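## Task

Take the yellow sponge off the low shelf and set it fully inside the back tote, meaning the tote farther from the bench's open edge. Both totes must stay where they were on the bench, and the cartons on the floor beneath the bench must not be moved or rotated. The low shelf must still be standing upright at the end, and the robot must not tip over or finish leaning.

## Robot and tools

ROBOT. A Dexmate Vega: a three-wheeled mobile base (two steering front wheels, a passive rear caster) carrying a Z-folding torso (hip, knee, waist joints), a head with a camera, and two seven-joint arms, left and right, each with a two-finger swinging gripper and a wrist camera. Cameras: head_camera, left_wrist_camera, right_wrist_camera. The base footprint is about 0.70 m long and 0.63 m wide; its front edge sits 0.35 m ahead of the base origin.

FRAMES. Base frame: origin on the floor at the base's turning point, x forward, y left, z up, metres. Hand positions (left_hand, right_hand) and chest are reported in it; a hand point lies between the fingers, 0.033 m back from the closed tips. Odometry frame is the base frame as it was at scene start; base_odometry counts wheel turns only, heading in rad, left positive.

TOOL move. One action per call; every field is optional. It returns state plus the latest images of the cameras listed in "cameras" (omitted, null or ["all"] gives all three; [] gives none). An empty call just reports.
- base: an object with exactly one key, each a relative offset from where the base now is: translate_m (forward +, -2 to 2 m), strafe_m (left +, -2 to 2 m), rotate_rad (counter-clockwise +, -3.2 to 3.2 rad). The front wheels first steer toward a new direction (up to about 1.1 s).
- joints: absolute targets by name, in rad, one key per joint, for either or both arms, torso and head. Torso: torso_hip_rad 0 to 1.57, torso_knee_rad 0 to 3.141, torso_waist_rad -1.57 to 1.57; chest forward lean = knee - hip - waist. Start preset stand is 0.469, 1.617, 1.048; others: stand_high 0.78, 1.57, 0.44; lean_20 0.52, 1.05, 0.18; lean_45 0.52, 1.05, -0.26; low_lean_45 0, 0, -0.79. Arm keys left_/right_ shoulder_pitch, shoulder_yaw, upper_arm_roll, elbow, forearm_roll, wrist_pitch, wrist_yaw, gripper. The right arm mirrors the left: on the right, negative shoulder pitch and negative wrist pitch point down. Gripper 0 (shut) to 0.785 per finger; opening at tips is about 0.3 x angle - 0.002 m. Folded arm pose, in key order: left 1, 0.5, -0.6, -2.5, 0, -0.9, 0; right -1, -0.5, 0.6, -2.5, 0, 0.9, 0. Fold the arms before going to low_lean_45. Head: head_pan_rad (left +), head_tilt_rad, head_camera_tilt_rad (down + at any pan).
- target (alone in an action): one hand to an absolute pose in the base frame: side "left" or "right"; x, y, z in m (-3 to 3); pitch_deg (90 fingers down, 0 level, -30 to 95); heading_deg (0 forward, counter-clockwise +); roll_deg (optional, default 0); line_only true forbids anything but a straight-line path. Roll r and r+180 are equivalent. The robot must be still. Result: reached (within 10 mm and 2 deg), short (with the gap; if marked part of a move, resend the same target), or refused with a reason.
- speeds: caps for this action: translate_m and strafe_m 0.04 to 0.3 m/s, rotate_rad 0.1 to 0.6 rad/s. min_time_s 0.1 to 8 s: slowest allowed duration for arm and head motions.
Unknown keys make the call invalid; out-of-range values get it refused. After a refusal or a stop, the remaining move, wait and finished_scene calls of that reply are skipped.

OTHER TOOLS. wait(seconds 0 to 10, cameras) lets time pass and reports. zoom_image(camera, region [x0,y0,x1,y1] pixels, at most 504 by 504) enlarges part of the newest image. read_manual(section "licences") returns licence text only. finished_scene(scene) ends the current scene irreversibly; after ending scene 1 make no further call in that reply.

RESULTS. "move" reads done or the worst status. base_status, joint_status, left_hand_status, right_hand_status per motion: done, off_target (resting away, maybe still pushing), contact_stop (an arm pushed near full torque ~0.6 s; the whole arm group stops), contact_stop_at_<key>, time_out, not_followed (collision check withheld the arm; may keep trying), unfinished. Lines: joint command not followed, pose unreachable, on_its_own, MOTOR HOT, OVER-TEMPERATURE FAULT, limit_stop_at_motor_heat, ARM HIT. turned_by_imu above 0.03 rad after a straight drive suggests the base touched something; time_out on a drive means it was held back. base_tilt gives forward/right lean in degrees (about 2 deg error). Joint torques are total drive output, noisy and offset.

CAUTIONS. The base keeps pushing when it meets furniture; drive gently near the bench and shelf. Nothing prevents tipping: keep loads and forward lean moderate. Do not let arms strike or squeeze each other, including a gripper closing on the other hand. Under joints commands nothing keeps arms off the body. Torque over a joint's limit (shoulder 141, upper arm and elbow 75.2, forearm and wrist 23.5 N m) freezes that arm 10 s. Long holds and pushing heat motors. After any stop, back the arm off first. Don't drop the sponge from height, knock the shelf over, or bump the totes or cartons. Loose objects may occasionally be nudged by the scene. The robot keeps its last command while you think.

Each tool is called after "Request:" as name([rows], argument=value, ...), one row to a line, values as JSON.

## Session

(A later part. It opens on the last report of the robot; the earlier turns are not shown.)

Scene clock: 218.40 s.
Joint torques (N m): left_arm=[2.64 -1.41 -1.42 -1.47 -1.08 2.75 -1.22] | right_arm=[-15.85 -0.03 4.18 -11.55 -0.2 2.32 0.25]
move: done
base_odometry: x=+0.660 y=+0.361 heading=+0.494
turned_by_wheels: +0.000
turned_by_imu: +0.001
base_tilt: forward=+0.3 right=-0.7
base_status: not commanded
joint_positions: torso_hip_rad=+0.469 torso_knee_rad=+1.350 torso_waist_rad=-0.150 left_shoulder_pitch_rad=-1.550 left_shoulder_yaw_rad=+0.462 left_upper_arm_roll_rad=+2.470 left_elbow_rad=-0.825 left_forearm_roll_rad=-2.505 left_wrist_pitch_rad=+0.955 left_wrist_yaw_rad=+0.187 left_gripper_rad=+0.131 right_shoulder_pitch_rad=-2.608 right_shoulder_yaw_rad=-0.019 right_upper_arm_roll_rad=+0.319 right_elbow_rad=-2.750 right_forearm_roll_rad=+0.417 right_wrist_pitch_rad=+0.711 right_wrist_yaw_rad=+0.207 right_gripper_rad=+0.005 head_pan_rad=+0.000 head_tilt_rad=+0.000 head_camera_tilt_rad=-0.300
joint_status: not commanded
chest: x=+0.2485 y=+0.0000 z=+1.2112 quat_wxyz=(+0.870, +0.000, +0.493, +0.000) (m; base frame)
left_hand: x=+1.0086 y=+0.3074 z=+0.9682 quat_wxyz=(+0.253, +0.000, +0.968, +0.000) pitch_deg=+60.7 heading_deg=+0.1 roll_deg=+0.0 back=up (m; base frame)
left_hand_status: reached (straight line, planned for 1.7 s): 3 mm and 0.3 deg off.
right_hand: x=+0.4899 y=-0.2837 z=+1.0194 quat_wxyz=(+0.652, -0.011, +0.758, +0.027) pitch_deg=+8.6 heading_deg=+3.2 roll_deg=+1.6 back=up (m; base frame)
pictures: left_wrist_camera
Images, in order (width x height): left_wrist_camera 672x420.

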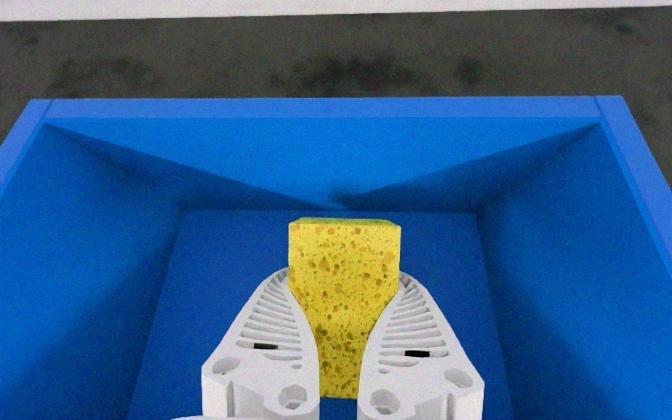

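Resting on the tote floor; release and retract.

Request:
move(joints={"left_gripper_rad": 0.32}, cameras=[])

Request:
move(target={"side": "left", "x": 0.98, "y": 0.307, "z": 1.1, "pitch_deg": 52, "heading_deg": 0, "line_only": true}, cameras=["head_camera", "left_wrist_camera"])

Scene clock: 223.37 s.
Joint torques (N m): left_arm=[-18.2 -2.72 -4.78 7.01 -0.25 0.21 -0.15] | right_arm=[-17.61 -0.65 4.91 -10.56 -0.06 3.62 0.03]
move: done
base_odometry: x=+0.660 y=+0.361 heading=+0.494
turned_by_wheels: +0.000
turned_by_imu: +0.001
base_tilt: forward=+0.3 right=-0.8
base_status: not commanded
joint_positions: torso_hip_rad=+0.469 torso_knee_rad=+1.350 torso_waist_rad=-0.150 left_shoulder_pitch_rad=-1.547 left_shoulder_yaw_rad=+0.461 left_upper_arm_roll_rad=+2.470 left_elbow_rad=-0.822 left_forearm_roll_rad=-2.505 left_wrist_pitch_rad=+0.957 left_wrist_yaw_rad=+0.185 left_gripper_rad=+0.320 right_shoulder_pitch_rad=-2.608 right_shoulder_yaw_rad=-0.019 right_upper_arm_roll_rad=+0.319 right_elbow_rad=-2.750 right_forearm_roll_rad=+0.417 right_wrist_pitch_rad=+0.711 right_wrist_yaw_rad=+0.207 right_gripper_rad=+0.005 head_pan_rad=+0.000 head_tilt_rad=+0.000 head_camera_tilt_rad=-0.300
joint_status: all done
chest: x=+0.2489 y=+0.0000 z=+1.2110 quat_wxyz=(+0.870, +0.000, +0.493, +0.000) (m; base frame)
left_hand: x=+1.0081 y=+0.3070 z=+0.9656 quat_wxyz=(+0.251, +0.000, +0.968, +0.000) pitch_deg=+61.0 heading_deg=+0.0 roll_deg=+0.0 back=up (m; base frame)
right_hand: x=+0.4901 y=-0.2837 z=+1.0190 quat_wxyz=(+0.651, -0.011, +0.758, +0.027) pitch_deg=+8.6 heading_deg=+3.2 roll_deg=+1.6 back=up (m; base frame)
pictures: none
No camera images: "cameras" was empty.

Scene clock: 226.33 s.
Joint torques (N m): left_arm=[-29.31 -0.76 -4.48 6.14 -0.47 -0.98 0.3] | right_arm=[-17.47 0.06 3.67 -10.6 0.33 2.26 0.19]
move: done
base_odometry: x=+0.660 y=+0.361 heading=+0.494
turned_by_wheels: +0.000
turned_by_imu: +0.000
base_tilt: forward=+0.2 right=-0.8
base_status: not commanded
joint_positions: torso_hip_rad=+0.469 torso_knee_rad=+1.350 torso_waist_rad=-0.150 left_shoulder_pitch_rad=-1.903 left_shoulder_yaw_rad=+0.679 left_upper_arm_roll_rad=+2.472 left_elbow_rad=-1.255 left_forearm_roll_rad=-2.576 left_wrist_pitch_rad=+0.855 left_wrist_yaw_rad=+0.415 left_gripper_rad=+0.320 right_shoulder_pitch_rad=-2.608 right_shoulder_yaw_rad=-0.019 right_upper_arm_roll_rad=+0.319 right_elbow_rad=-2.750 right_forearm_roll_rad=+0.417 right_wrist_pitch_rad=+0.711 right_wrist_yaw_rad=+0.207 right_gripper_rad=+0.005 head_pan_rad=+0.000 head_tilt_rad=+0.000 head_camera_tilt_rad=-0.300
joint_status: not commanded
chest: x=+0.2489 y=+0.0000 z=+1.2110 quat_wxyz=(+0.870, +0.000, +0.493, +0.000) (m; base frame)
left_hand: x=+0.9804 y=+0.3070 z=+1.0985 quat_wxyz=(+0.325, +0.000, +0.946, +0.000) pitch_deg=+52.1 heading_deg=+0.0 roll_deg=+0.0 back=up (m; base frame)
left_hand_status: reached (straight line, planned for 1.7 s): 2 mm and 0.1 deg off.
right_hand: x=+0.4901 y=-0.2837 z=+1.0190 quat_wxyz=(+0.651, -0.011, +0.758, +0.027) pitch_deg=+8.6 heading_deg=+3.2 roll_deg=+1.6 back=up (m; base frame)
pictures: head_camera, left_wrist_camera
Images, in order (width x height): head_camera 896x560, left_wrist_camera 672x420.

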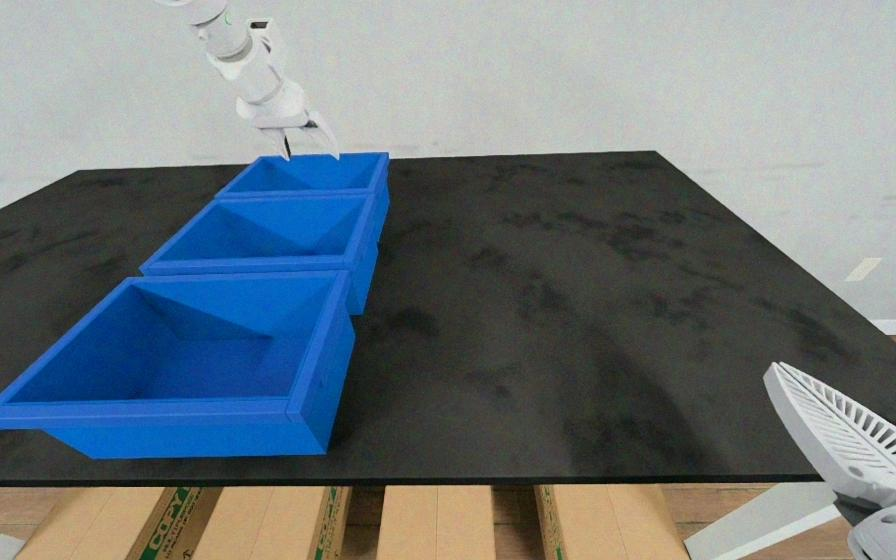

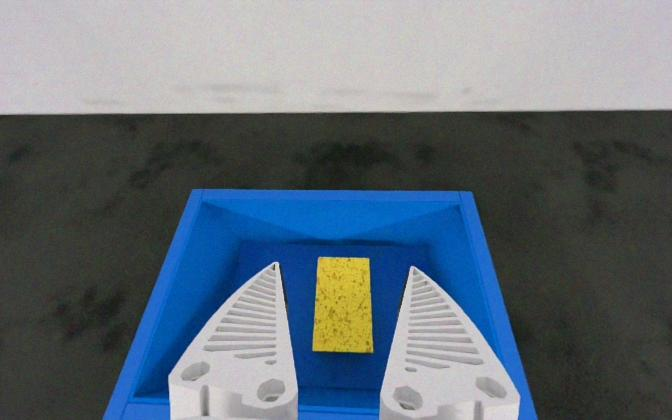

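Request:
finished_scene(scene=3)

The scene is finished: the task was done.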